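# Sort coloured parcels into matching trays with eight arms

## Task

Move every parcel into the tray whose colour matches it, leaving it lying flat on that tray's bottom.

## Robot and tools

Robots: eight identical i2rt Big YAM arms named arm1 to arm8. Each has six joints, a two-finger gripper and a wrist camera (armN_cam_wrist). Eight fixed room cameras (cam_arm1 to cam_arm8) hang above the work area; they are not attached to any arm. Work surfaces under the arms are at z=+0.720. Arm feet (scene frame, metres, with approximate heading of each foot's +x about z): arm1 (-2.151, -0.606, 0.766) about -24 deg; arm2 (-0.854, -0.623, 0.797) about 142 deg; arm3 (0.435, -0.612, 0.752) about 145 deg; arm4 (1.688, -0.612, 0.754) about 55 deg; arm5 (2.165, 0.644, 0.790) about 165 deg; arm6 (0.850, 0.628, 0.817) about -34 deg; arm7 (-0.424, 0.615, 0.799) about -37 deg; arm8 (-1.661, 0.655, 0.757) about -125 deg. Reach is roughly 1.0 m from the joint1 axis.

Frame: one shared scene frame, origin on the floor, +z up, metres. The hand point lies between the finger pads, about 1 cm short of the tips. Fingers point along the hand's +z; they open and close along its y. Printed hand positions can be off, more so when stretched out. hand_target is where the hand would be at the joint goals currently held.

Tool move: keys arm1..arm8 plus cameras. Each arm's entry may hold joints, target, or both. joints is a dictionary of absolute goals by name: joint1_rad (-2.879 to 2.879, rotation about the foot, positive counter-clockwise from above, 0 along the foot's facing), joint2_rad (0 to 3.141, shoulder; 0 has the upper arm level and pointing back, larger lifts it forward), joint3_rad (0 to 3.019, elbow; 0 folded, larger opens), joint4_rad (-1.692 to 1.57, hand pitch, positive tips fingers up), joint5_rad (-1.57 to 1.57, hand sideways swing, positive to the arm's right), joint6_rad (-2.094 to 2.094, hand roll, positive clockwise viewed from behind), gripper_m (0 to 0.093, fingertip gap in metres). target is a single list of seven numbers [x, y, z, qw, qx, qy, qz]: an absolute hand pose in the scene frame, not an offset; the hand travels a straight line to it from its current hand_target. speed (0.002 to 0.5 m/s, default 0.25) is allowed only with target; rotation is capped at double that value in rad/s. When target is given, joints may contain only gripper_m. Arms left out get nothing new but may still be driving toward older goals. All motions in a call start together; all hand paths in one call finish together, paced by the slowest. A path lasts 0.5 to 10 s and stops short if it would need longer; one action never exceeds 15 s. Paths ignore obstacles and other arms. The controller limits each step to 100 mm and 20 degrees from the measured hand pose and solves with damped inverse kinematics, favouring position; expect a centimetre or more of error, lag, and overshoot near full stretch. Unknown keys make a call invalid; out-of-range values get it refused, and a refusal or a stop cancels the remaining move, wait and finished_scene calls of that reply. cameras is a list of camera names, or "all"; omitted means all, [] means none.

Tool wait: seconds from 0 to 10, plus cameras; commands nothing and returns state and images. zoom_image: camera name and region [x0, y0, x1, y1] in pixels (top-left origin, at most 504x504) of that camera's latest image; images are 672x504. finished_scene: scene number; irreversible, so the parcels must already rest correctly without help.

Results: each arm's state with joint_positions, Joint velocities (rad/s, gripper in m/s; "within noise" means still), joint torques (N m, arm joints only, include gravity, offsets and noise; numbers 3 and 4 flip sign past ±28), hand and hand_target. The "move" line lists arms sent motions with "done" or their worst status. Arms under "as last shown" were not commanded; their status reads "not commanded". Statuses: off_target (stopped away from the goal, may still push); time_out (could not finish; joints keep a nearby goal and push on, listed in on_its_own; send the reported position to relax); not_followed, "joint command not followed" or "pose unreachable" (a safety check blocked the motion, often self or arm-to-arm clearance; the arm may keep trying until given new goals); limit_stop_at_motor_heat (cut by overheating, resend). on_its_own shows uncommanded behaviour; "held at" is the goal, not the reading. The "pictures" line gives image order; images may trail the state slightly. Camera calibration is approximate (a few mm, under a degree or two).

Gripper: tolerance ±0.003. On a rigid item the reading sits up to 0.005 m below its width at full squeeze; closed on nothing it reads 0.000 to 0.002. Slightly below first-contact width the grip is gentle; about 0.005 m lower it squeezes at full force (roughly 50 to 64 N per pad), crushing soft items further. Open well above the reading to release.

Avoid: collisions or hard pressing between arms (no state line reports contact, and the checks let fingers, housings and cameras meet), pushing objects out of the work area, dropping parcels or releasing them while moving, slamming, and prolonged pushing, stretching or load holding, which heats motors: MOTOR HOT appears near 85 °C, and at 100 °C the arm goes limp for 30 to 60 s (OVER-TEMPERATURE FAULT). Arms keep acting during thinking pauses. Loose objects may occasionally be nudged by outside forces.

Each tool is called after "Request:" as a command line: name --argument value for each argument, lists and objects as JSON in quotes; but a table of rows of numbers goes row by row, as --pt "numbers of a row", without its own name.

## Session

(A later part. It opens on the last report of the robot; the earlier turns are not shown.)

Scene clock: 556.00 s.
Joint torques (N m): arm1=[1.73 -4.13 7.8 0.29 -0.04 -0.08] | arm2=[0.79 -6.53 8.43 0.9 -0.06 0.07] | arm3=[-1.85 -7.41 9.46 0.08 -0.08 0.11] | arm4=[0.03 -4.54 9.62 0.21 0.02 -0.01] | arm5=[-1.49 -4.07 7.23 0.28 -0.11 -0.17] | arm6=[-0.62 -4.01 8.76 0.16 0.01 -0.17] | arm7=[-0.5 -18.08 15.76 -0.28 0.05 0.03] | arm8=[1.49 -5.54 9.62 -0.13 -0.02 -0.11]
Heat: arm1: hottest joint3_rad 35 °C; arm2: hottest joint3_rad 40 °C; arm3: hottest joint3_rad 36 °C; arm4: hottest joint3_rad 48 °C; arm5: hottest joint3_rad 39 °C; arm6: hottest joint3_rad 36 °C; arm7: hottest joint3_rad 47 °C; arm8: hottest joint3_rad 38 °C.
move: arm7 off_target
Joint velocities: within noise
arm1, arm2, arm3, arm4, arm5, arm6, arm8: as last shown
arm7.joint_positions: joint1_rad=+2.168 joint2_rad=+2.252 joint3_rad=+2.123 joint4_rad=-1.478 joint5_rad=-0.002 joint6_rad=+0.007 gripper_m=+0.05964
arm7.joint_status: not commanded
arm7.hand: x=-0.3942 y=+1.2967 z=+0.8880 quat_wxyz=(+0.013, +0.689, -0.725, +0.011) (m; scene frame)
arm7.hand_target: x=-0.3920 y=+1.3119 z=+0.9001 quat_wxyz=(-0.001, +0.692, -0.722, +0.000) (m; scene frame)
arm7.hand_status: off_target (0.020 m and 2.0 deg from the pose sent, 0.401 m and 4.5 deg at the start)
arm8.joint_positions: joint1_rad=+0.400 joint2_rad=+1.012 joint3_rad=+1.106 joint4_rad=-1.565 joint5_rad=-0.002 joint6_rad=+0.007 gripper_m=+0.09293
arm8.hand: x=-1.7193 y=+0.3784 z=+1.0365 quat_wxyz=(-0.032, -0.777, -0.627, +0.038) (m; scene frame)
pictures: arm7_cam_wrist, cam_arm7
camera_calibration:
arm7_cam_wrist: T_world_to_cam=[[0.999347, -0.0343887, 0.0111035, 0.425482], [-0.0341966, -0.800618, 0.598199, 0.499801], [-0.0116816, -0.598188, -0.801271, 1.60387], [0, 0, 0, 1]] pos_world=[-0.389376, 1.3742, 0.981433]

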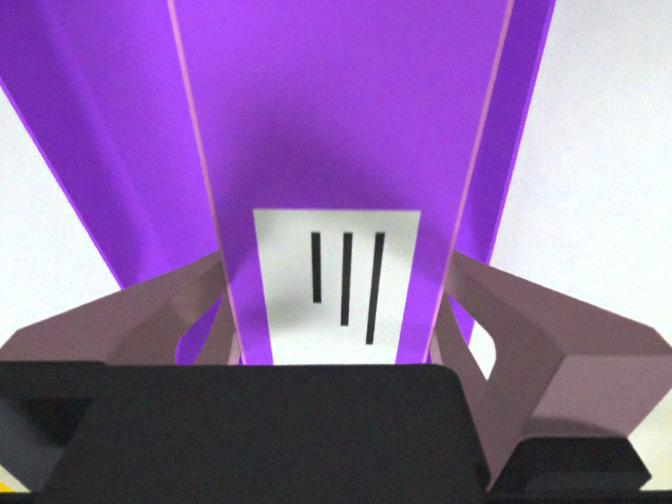

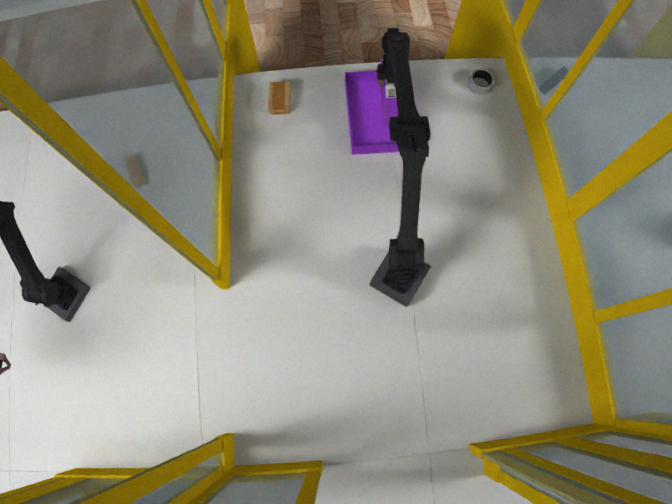

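Request:
zoom_image --camera "cam_arm7" --region '[320, 30, 460, 170]'

Request:
move --arm7 '{"target":[-0.410,1.310,0.905,0,0.709,-0.705,0],"speed":0.15}' --cameras '["arm7_cam_wrist"]'

Scaled by 3.600.

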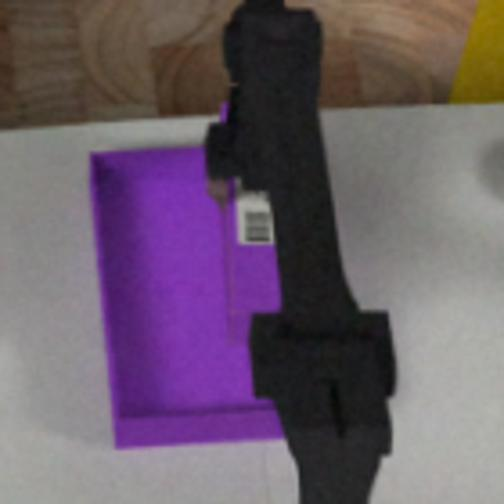

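Scene clock: 580.37 s.
Joint torques (N m): arm1=[1.73 -3.96 7.86 0.25 -0.03 -0.06] | arm2=[0.85 -6.48 8.43 0.9 -0.05 0.07] | arm3=[-1.67 -7.36 9.47 0.09 -0.08 0.11] | arm4=[-0.03 -4.54 9.63 0.21 0.02 -0.01] | arm5=[-1.38 -4.13 7.25 0.2 -0.11 -0.14] | arm6=[-0.62 -4.01 8.76 0.14 0.01 -0.17] | arm7=[0.15 -18.84 14.71 -0.39 0.03 0.01] | arm8=[1.61 -5.36 9.59 -0.12 -0.03 -0.11]
Heat: arm1: hottest joint3_rad 35 °C; arm2: hottest joint3_rad 40 °C; arm3: hottest joint3_rad 36 °C; arm4: hottest joint3_rad 48 °C; arm5: hottest joint3_rad 39 °C; arm6: hottest joint3_rad 36 °C; arm7: hottest joint3_rad 48 °C; arm8: hottest joint3_rad 38 °C.
move: arm7 off_target
Joint velocities: within noise
arm1, arm3, arm4, arm5, arm6, arm8: as last shown
arm2.joint_positions: joint1_rad=-1.443 joint2_rad=+1.006 joint3_rad=+1.102 joint4_rad=-1.576 joint5_rad=+0.001 joint6_rad=-0.013 gripper_m=+0.09292
arm2.joint_status: not commanded
arm2.hand: x=-0.7117 y=-0.3833 z=+1.0759 quat_wxyz=(-0.040, +0.501, -0.864, -0.022) (m; scene frame)
arm2.hand_target: x=-0.7135 y=-0.3820 z=+1.0770 quat_wxyz=(-0.044, +0.498, -0.865, -0.026) (m; scene frame)
arm2.hand_status: not commanded
arm7.joint_positions: joint1_rad=+2.186 joint2_rad=+2.252 joint3_rad=+2.123 joint4_rad=-1.482 joint5_rad=-0.002 joint6_rad=-0.014 gripper_m=+0.05964
arm7.joint_status: not commanded
arm7.hand: x=-0.4070 y=+1.2962 z=+0.8880 quat_wxyz=(+0.014, +0.703, -0.710, +0.012) (m; scene frame)
arm7.hand_target: x=-0.4101 y=+1.3090 z=+0.9051 quat_wxyz=(+0.000, +0.709, -0.705, +0.000) (m; scene frame)
arm7.hand_status: off_target (0.022 m and 2.3 deg from the pose sent, 0.027 m and 3.7 deg at the start)
pictures: arm7_cam_wrist
camera_calibration:
arm7_cam_wrist: T_world_to_cam=[[0.999928, 0.00606231, 0.0103079, 0.386741], [-0.00134826, -0.799328, 0.600893, 0.508316], [0.0118822, -0.600864, -0.799263, 1.61479], [0, 0, 0, 1]] pos_world=[-0.405216, 1.37423, 0.981208]

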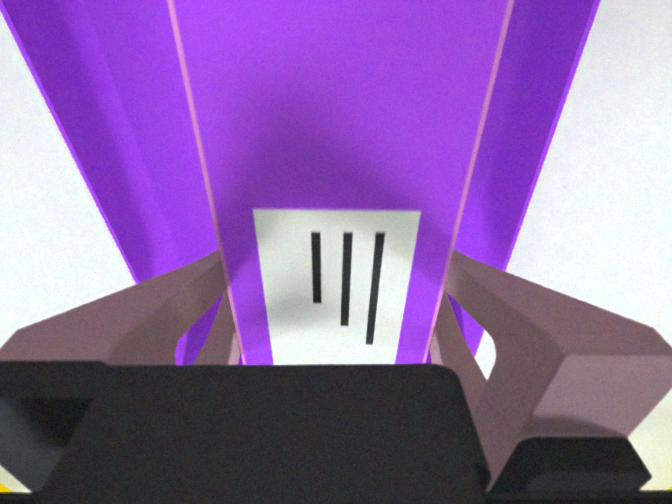

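Request:
move --arm7 '{"target":[-0.423,1.320,0.9,0,0.722,-0.692,0],"speed":0.15}' --cameras '[]'

Request:
move --arm7 '{"target":[-0.423,1.306,0.757,0,0.722,-0.692,0],"speed":0.1}' --cameras '["arm7_cam_wrist","cam_arm7"]'

Request:
zoom_image --camera "cam_arm7" --region '[320, 30, 460, 170]'

Scene clock: 597.33 s.
Joint torques (N m): arm1=[1.61 -3.84 7.83 0.14 -0.02 -0.07] | arm2=[0.85 -6.53 8.43 0.9 -0.05 0.07] | arm3=[-1.79 -7.18 9.46 0.12 -0.07 0.11] | arm4=[0.03 -4.54 9.63 0.21 0.02 -0.01] | arm5=[-1.2 -4.07 7.17 0.25 -0.12 -0.14] | arm6=[-0.67 -3.96 8.77 0.14 0.01 -0.18] | arm7=[0.21 -18.2 15.79 -0.31 0.01 0.02] | arm8=[1.61 -5.25 9.58 -0.09 -0.02 -0.1]
Heat: arm1: hottest joint3_rad 35 °C; arm2: hottest joint3_rad 40 °C; arm3: hottest joint3_rad 36 °C; arm4: hottest joint3_rad 48 °C; arm5: hottest joint3_rad 39 °C; arm6: hottest joint3_rad 36 °C; arm7: hottest joint3_rad 49 °C; arm8: hottest joint3_rad 38 °C.
move: arm7 off_target
Joint velocities: within noise
arm1, arm2, arm3, arm4, arm5, arm6, arm8: as last shown
arm1.joint_positions: joint1_rad=-1.552 joint2_rad=+1.002 joint3_rad=+1.113 joint4_rad=-1.563 joint5_rad=+0.003 joint6_rad=+0.007 gripper_m=+0.09289
arm1.hand_target: x=-2.2615 y=-0.8601 z=+1.0476 quat_wxyz=(-0.033, -0.832, -0.551, +0.043) (m; scene frame)
arm7.joint_positions: joint1_rad=+2.203 joint2_rad=+2.274 joint3_rad=+2.163 joint4_rad=-1.497 joint5_rad=-0.002 joint6_rad=-0.032 gripper_m=+0.05964
arm7.joint_status: not commanded
arm7.hand: x=-0.4186 y=+1.3035 z=+0.8881 quat_wxyz=(+0.013, +0.716, -0.698, +0.011) (m; scene frame)
arm7.hand_target: x=-0.4231 y=+1.3187 z=+0.9000 quat_wxyz=(-0.001, +0.722, -0.692, -0.001) (m; scene frame)
arm7.hand_status: off_target (0.021 m and 2.2 deg from the pose sent, 0.031 m and 3.7 deg at the start)
pictures: none
No camera images: "cameras" was empty.

Scene clock: 599.43 s.
Joint torques (N m): arm1=[1.67 -4.01 7.88 0.31 -0.02 -0.07] | arm2=[0.79 -6.48 8.43 0.9 -0.05 0.07] | arm3=[-1.79 -7.41 9.46 0.08 -0.07 0.11] | arm4=[-0.03 -4.48 9.63 0.21 0.02 -0.01] | arm5=[-1.73 -3.96 7.06 0.25 -0.1 -0.15] | arm6=[-0.67 -3.96 8.8 0.17 0.01 -0.17] | arm7=[0.21 -18.37 8.75 0.59 0.01 0.03] | arm8=[1.44 -5.48 9.57 -0.16 -0.02 -0.1]
Heat: arm1: hottest joint3_rad 35 °C; arm2: hottest joint3_rad 40 °C; arm3: hottest joint3_rad 36 °C; arm4: hottest joint3_rad 48 °C; arm5: hottest joint3_rad 39 °C; arm6: hottest joint3_rad 36 °C; arm7: hottest joint3_rad 49 °C; arm8: hottest joint3_rad 38 °C.
move: arm7 off_target
Joint velocities: within noise
arm1, arm2, arm3, arm5, arm6, arm8: as last shown
arm4.joint_positions: joint1_rad=-1.855 joint2_rad=+1.009 joint3_rad=+1.110 joint4_rad=-1.564 joint5_rad=-0.002 joint6_rad=+0.006 gripper_m=+0.09291
arm4.joint_status: not commanded
arm4.hand: x=+1.8668 y=-0.8318 z=+1.0351 quat_wxyz=(-0.046, -0.438, -0.897, +0.029) (m; scene frame)
arm4.hand_target: x=+1.8638 y=-0.8280 z=+1.0333 quat_wxyz=(-0.042, -0.435, -0.899, +0.029) (m; scene frame)
arm4.hand_status: not commanded
arm7.joint_positions: joint1_rad=+2.203 joint2_rad=+2.343 joint3_rad=+1.976 joint4_rad=-1.191 joint5_rad=-0.002 joint6_rad=-0.033 gripper_m=+0.05964
arm7.joint_status: not commanded
arm7.hand: x=-0.4186 y=+1.3094 z=+0.7729 quat_wxyz=(-0.005, +0.716, -0.698, -0.006) (m; scene frame)
arm7.hand_target: x=-0.4230 y=+1.3057 z=+0.7572 quat_wxyz=(+0.000, +0.722, -0.692, +0.000) (m; scene frame)
arm7.hand_status: off_target (0.017 m and 1.3 deg from the pose sent, 0.131 m and 2.2 deg at the start)
pictures: arm7_cam_wrist, cam_arm7
camera_calibration:
arm7_cam_wrist: T_world_to_cam=[[0.999057, 0.041657, 0.0122752, 0.351023], [0.027765, -0.830029, 0.557029, 0.674298], [0.0333929, -0.556163, -0.830402, 1.50538], [0, 0, 0, 1]] pos_world=[-0.419683, 1.3823, 0.870158]

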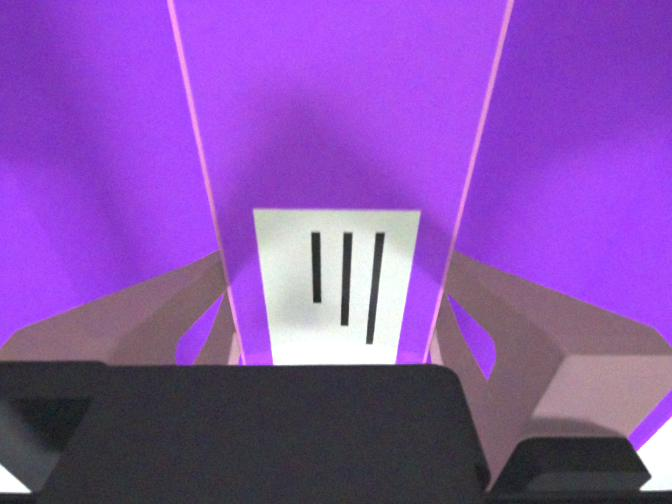

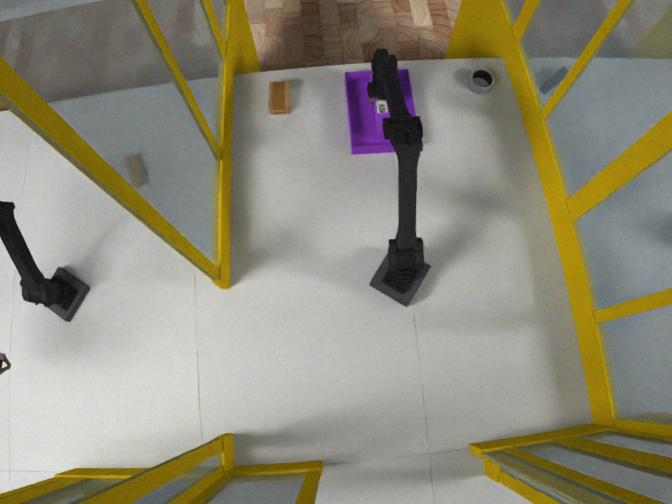

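Scaled by 3.600.

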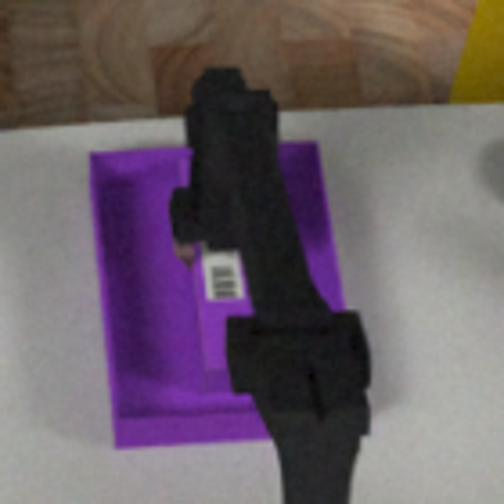

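Request:
move --arm7 '{"target":[-0.423,1.302,0.75,0,0.722,-0.692,0],"speed":0.06}' --cameras '[]'

Request:
move --arm7 '{"joints":{"gripper_m":0.093}}' --cameras '[]'

Request:
move --arm7 '{"target":[-0.423,1.302,0.9,0,0.722,-0.692,0],"speed":0.2}' --cameras '["arm7_cam_wrist"]'

Request:
move --arm7 '{"joints":{"joint2_rad":1.0,"joint3_rad":1.1,"joint4_rad":-1.57,"joint5_rad":0,"joint6_rad":0}}' --cameras '["cam_arm7","cam_arm1","cam_arm3","cam_arm4"]'

Request:
zoom_image --camera "cam_arm7" --region '[320, 30, 460, 170]'

Scene clock: 610.57 s.
Joint torques (N m): arm1=[1.9 -4.07 7.88 0.29 -0.03 -0.07] | arm2=[0.79 -6.53 8.43 0.9 -0.05 0.07] | arm3=[-1.73 -7.36 9.43 0.09 -0.07 0.11] | arm4=[0.03 -4.54 9.63 0.21 0.02 -0.01] | arm5=[-1.2 -4.07 7.19 0.25 -0.11 -0.19] | arm6=[-0.62 -4.01 8.76 0.16 0.01 -0.17] | arm7=[0.32 -18.49 7.23 0.95 0.02 0.02] | arm8=[1.55 -5.54 9.58 -0.16 -0.04 -0.11]
Heat: arm1: hottest joint3_rad 35 °C; arm2: hottest joint3_rad 40 °C; arm3: hottest joint3_rad 36 °C; arm4: hottest joint3_rad 48 °C; arm5: hottest joint3_rad 39 °C; arm6: hottest joint3_rad 36 °C; arm7: hottest joint3_rad 48 °C; arm8: hottest joint3_rad 38 °C.
move: arm7 off_target
Joint velocities: within noise
arm1, arm2, arm3, arm4: as last shown
arm5.joint_positions: joint1_rad=+1.515 joint2_rad=+1.009 joint3_rad=+1.097 joint4_rad=-1.563 joint5_rad=+0.000 joint6_rad=+0.010 gripper_m=+0.09288
arm5.joint_status: not commanded
arm5.hand: x=+2.0756 y=+0.3752 z=+1.0644 quat_wxyz=(+0.027, +0.812, +0.582, -0.035) (m; scene frame)
arm5.hand_target: x=+2.0740 y=+0.3780 z=+1.0677 quat_wxyz=(+0.028, +0.811, +0.583, -0.038) (m; scene frame)
arm5.hand_status: not commanded
arm6.joint_positions: joint1_rad=-1.251 joint2_rad=+1.012 joint3_rad=+1.097 joint4_rad=-1.565 joint5_rad=+0.001 joint6_rad=+0.009 gripper_m=+0.09289
arm6.joint_status: not commanded
arm6.hand: x=+0.7673 y=+0.3595 z=+1.0925 quat_wxyz=(-0.027, -0.806, -0.590, +0.037) (m; scene frame)
arm6.hand_target: x=+0.7680 y=+0.3616 z=+1.0965 quat_wxyz=(-0.030, -0.803, -0.593, +0.041) (m; scene frame)
arm6.hand_status: not commanded
arm7.joint_positions: joint1_rad=+2.203 joint2_rad=+2.341 joint3_rad=+1.968 joint4_rad=-1.181 joint5_rad=-0.002 joint6_rad=-0.033 gripper_m=+0.05964
arm7.joint_status: not commanded
arm7.hand: x=-0.4186 y=+1.3089 z=+0.7707 quat_wxyz=(-0.006, +0.716, -0.698, -0.007) (m; scene frame)
arm7.hand_target: x=-0.4230 y=+1.3016 z=+0.7505 quat_wxyz=(+0.000, +0.722, -0.692, +0.000) (m; scene frame)
arm7.hand_status: off_target (0.022 m and 1.4 deg from the pose sent, 0.025 m and 1.3 deg at the start)
arm8.joint_positions: joint1_rad=+0.400 joint2_rad=+1.012 joint3_rad=+1.106 joint4_rad=-1.565 joint5_rad=-0.002 joint6_rad=+0.007 gripper_m=+0.09293
arm8.joint_status: not commanded
arm8.hand: x=-1.7193 y=+0.3784 z=+1.0365 quat_wxyz=(-0.032, -0.777, -0.627, +0.038) (m; scene frame)
arm8.hand_target: x=-1.7201 y=+0.3826 z=+1.0372 quat_wxyz=(-0.032, -0.777, -0.628, +0.040) (m; scene frame)
arm8.hand_status: not commanded
pictures: none
No camera images: "cameras" was empty.

Scene clock: 611.20 s.
Joint torques (N m): arm1=[1.44 -4.31 7.77 0.35 -0.03 -0.06] | arm2=[0.85 -6.53 8.43 0.9 -0.05 0.07] | arm3=[-1.9 -7.47 9.46 0.09 -0.07 0.12] | arm4=[0.03 -4.54 9.63 0.21 0.02 -0.01] | arm5=[-1.49 -3.72 7.08 0.2 -0.11 -0.16] | arm6=[-0.62 -4.01 8.77 0.16 0.01 -0.17] | arm7=[0.44 -18.26 8.53 0.55 0.01 0.02] | arm8=[1.55 -5.01 9.66 -0.14 -0.02 -0.1]
Heat: arm1: hottest joint3_rad 35 °C; arm2: hottest joint3_rad 40 °C; arm3: hottest joint3_rad 36 °C; arm4: hottest joint3_rad 48 °C; arm5: hottest joint3_rad 39 °C; arm6: hottest joint3_rad 36 °C; arm7: hottest joint3_rad 48 °C; arm8: hottest joint3_rad 38 °C.
move: arm7 done
Joint velocities: within noise
arm1, arm2, arm3, arm4, arm5, arm6, arm8: as last shown
arm7.joint_positions: joint1_rad=+2.203 joint2_rad=+2.342 joint3_rad=+1.952 joint4_rad=-1.171 joint5_rad=-0.002 joint6_rad=-0.034 gripper_m=+0.09283
arm7.joint_status: all done
arm7.hand: x=-0.4187 y=+1.3053 z=+0.7649 quat_wxyz=(-0.004, +0.717, -0.698, -0.005) (m; scene frame)
arm7.hand_target: x=-0.4230 y=+1.3016 z=+0.7504 quat_wxyz=(+0.000, +0.722, -0.692, +0.000) (m; scene frame)
arm7.hand_status: not commanded
pictures: none
No camera images: "cameras" was empty.

Scene clock: 612.77 s.
Joint torques (N m): arm1=[1.44 -3.9 7.82 0.36 -0.02 -0.07] | arm2=[0.85 -6.53 8.43 0.9 -0.05 0.07] | arm3=[-1.73 -7.36 9.47 0.08 -0.07 0.11] | arm4=[0.03 -4.54 9.63 0.2 0.02 -0.01] | arm5=[-1.44 -3.55 7.23 0.24 -0.14 -0.14] | arm6=[-0.56 -3.96 8.76 0.13 0.01 -0.17] | arm7=[0.38 -18.73 15.1 -0.35 0.01 0.05] | arm8=[1.38 -5.07 9.63 -0.12 -0.03 -0.11]
Heat: arm1: hottest joint3_rad 35 °C; arm2: hottest joint3_rad 40 °C; arm3: hottest joint3_rad 36 °C; arm4: hottest joint3_rad 48 °C; arm5: hottest joint3_rad 39 °C; arm6: hottest joint3_rad 36 °C; arm7: hottest joint3_rad 49 °C; arm8: hottest joint3_rad 38 °C.
move: arm7 off_target
Joint velocities: within noise
arm1, arm2, arm4, arm5, arm6, arm8: as last shown
arm3.joint_positions: joint1_rad=-1.186 joint2_rad=+1.012 joint3_rad=+1.098 joint4_rad=-1.563 joint5_rad=-0.001 joint6_rad=-0.015 gripper_m=+0.09299
arm3.joint_status: not commanded
arm3.hand: x=+0.4972 y=-0.3385 z=+1.0295 quat_wxyz=(-0.041, +0.628, -0.777, -0.030) (m; scene frame)
arm3.hand_target: x=+0.5005 y=-0.3424 z=+1.0329 quat_wxyz=(-0.044, +0.617, -0.785, -0.032) (m; scene frame)
arm3.hand_status: not commanded
arm7.joint_positions: joint1_rad=+2.203 joint2_rad=+2.222 joint3_rad=+2.057 joint4_rad=-1.448 joint5_rad=-0.002 joint6_rad=-0.034 gripper_m=+0.09293
arm7.joint_status: not commanded
arm7.hand: x=-0.4187 y=+1.2863 z=+0.8832 quat_wxyz=(+0.015, +0.716, -0.697, +0.013) (m; scene frame)
arm7.hand_target: x=-0.4231 y=+1.3009 z=+0.9001 quat_wxyz=(+0.000, +0.722, -0.692, +0.000) (m; scene frame)
arm7.hand_status: off_target (0.023 m and 2.4 deg from the pose sent, 0.135 m and 1.2 deg at the start)
pictures: arm7_cam_wrist
camera_calibration:
arm7_cam_wrist: T_world_to_cam=[[0.999044, 0.042674, 0.00953039, 0.351853], [0.0283285, -0.797724, 0.602357, 0.512326], [0.0333076, -0.601511, -0.79817, 1.61386], [0, 0, 0, 1]] pos_world=[-0.419783, 1.36443, 0.976175]

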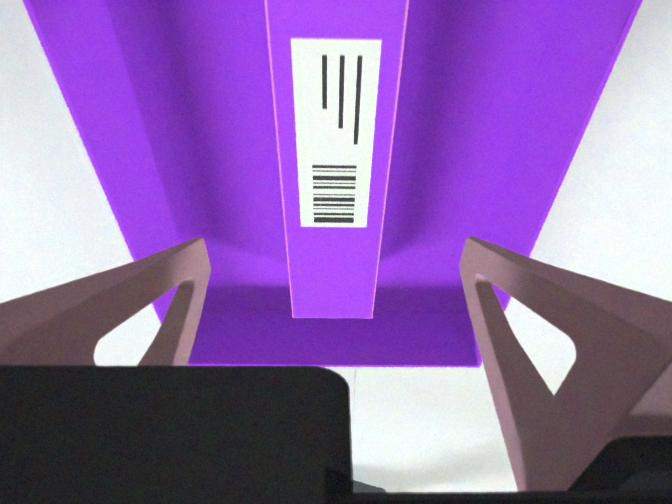

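Scene clock: 614.53 s.
Joint torques (N m): arm1=[1.67 -4.48 7.92 0.18 -0.01 -0.05] | arm2=[0.85 -6.53 8.43 0.9 -0.05 0.07] | arm3=[-1.79 -7.36 9.46 0.1 -0.07 0.12] | arm4=[0.03 -4.54 9.63 0.21 0.02 -0.01] | arm5=[-1.61 -4.07 7.16 0.18 -0.11 -0.14] | arm6=[-0.67 -3.96 8.77 0.14 0.01 -0.17] | arm7=[0.21 -5.48 8.9 0.13 0 0.21] | arm8=[1.49 -5.42 9.54 -0.17 -0.01 -0.1]
Heat: arm1: hottest joint3_rad 35 °C; arm2: hottest joint3_rad 40 °C; arm3: hottest joint3_rad 36 °C; arm4: hottest joint3_rad 48 °C; arm5: hottest joint3_rad 39 °C; arm6: hottest joint3_rad 36 °C; arm7: hottest joint3_rad 49 °C; arm8: hottest joint3_rad 38 °C.
move: arm7 done
Joint velocities: within noise
arm1.joint_positions: joint1_rad=-1.552 joint2_rad=+1.002 joint3_rad=+1.113 joint4_rad=-1.563 joint5_rad=+0.003 joint6_rad=+0.007 gripper_m=+0.09289
arm1.joint_status: not commanded
arm1.hand: x=-2.2650 y=-0.8638 z=+1.0527 quat_wxyz=(-0.037, -0.835, -0.546, +0.052) (m; scene frame)
arm1.hand_target: x=-2.2615 y=-0.8601 z=+1.0476 quat_wxyz=(-0.033, -0.832, -0.551, +0.043) (m; scene frame)
arm1.hand_status: not commanded
arm2, arm3, arm4, arm5, arm6, arm8: as last shown
arm7.joint_positions: joint1_rad=+2.203 joint2_rad=+1.007 joint3_rad=+1.117 joint4_rad=-1.564 joint5_rad=-0.002 joint6_rad=-0.010 gripper_m=+0.09293
arm7.joint_status: all done
arm7.hand: x=-0.4214 y=+0.8991 z=+1.0844 quat_wxyz=(-0.042, +0.707, -0.705, -0.042) (m; scene frame)
arm7.hand_target: x=-0.4231 y=+0.8933 z=+1.0794 quat_wxyz=(-0.036, +0.706, -0.706, -0.037) (m; scene frame)
arm7.hand_status: not commanded
pictures: cam_arm1, cam_arm3, cam_arm4, cam_arm7

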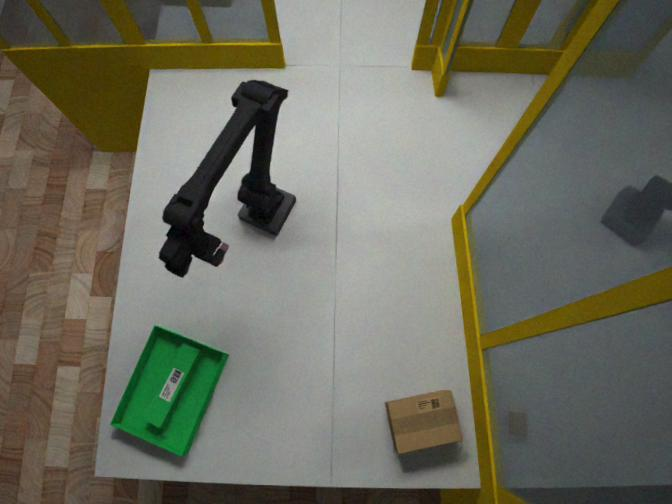

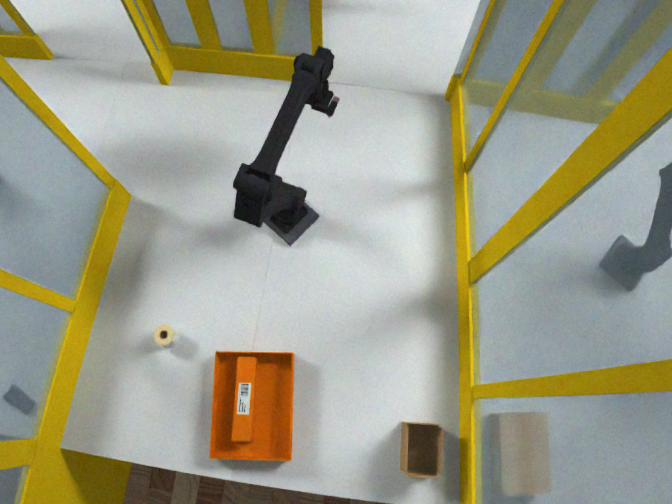

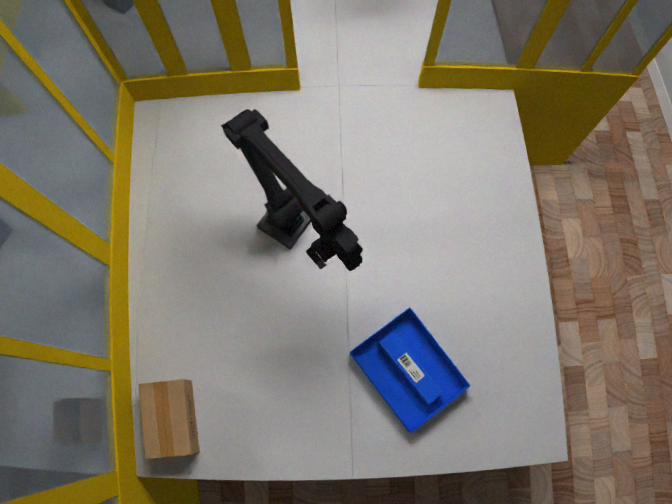

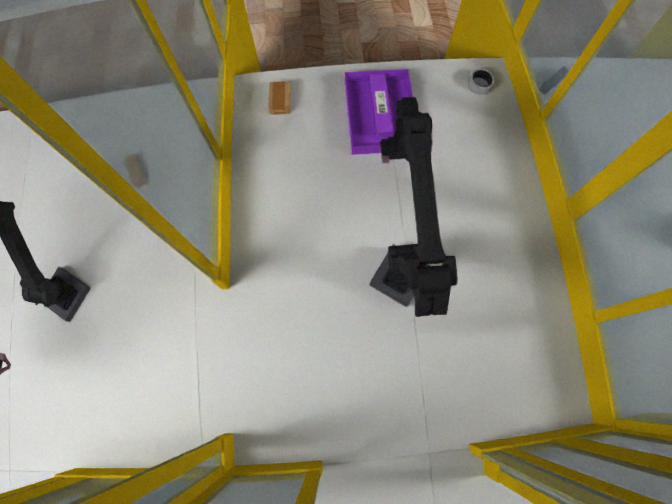

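Scaled by 3.600.

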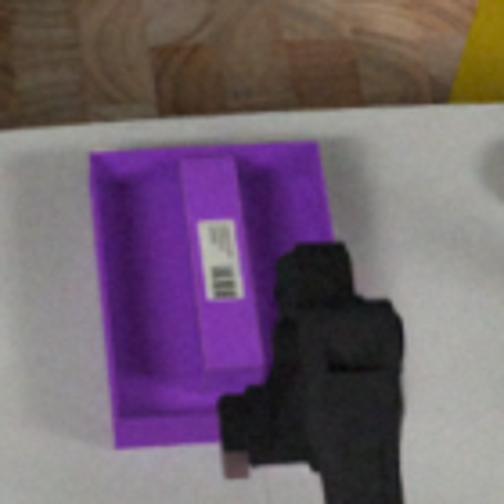

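Request:
finished_scene --scene 2

The scene is finished: the task was done.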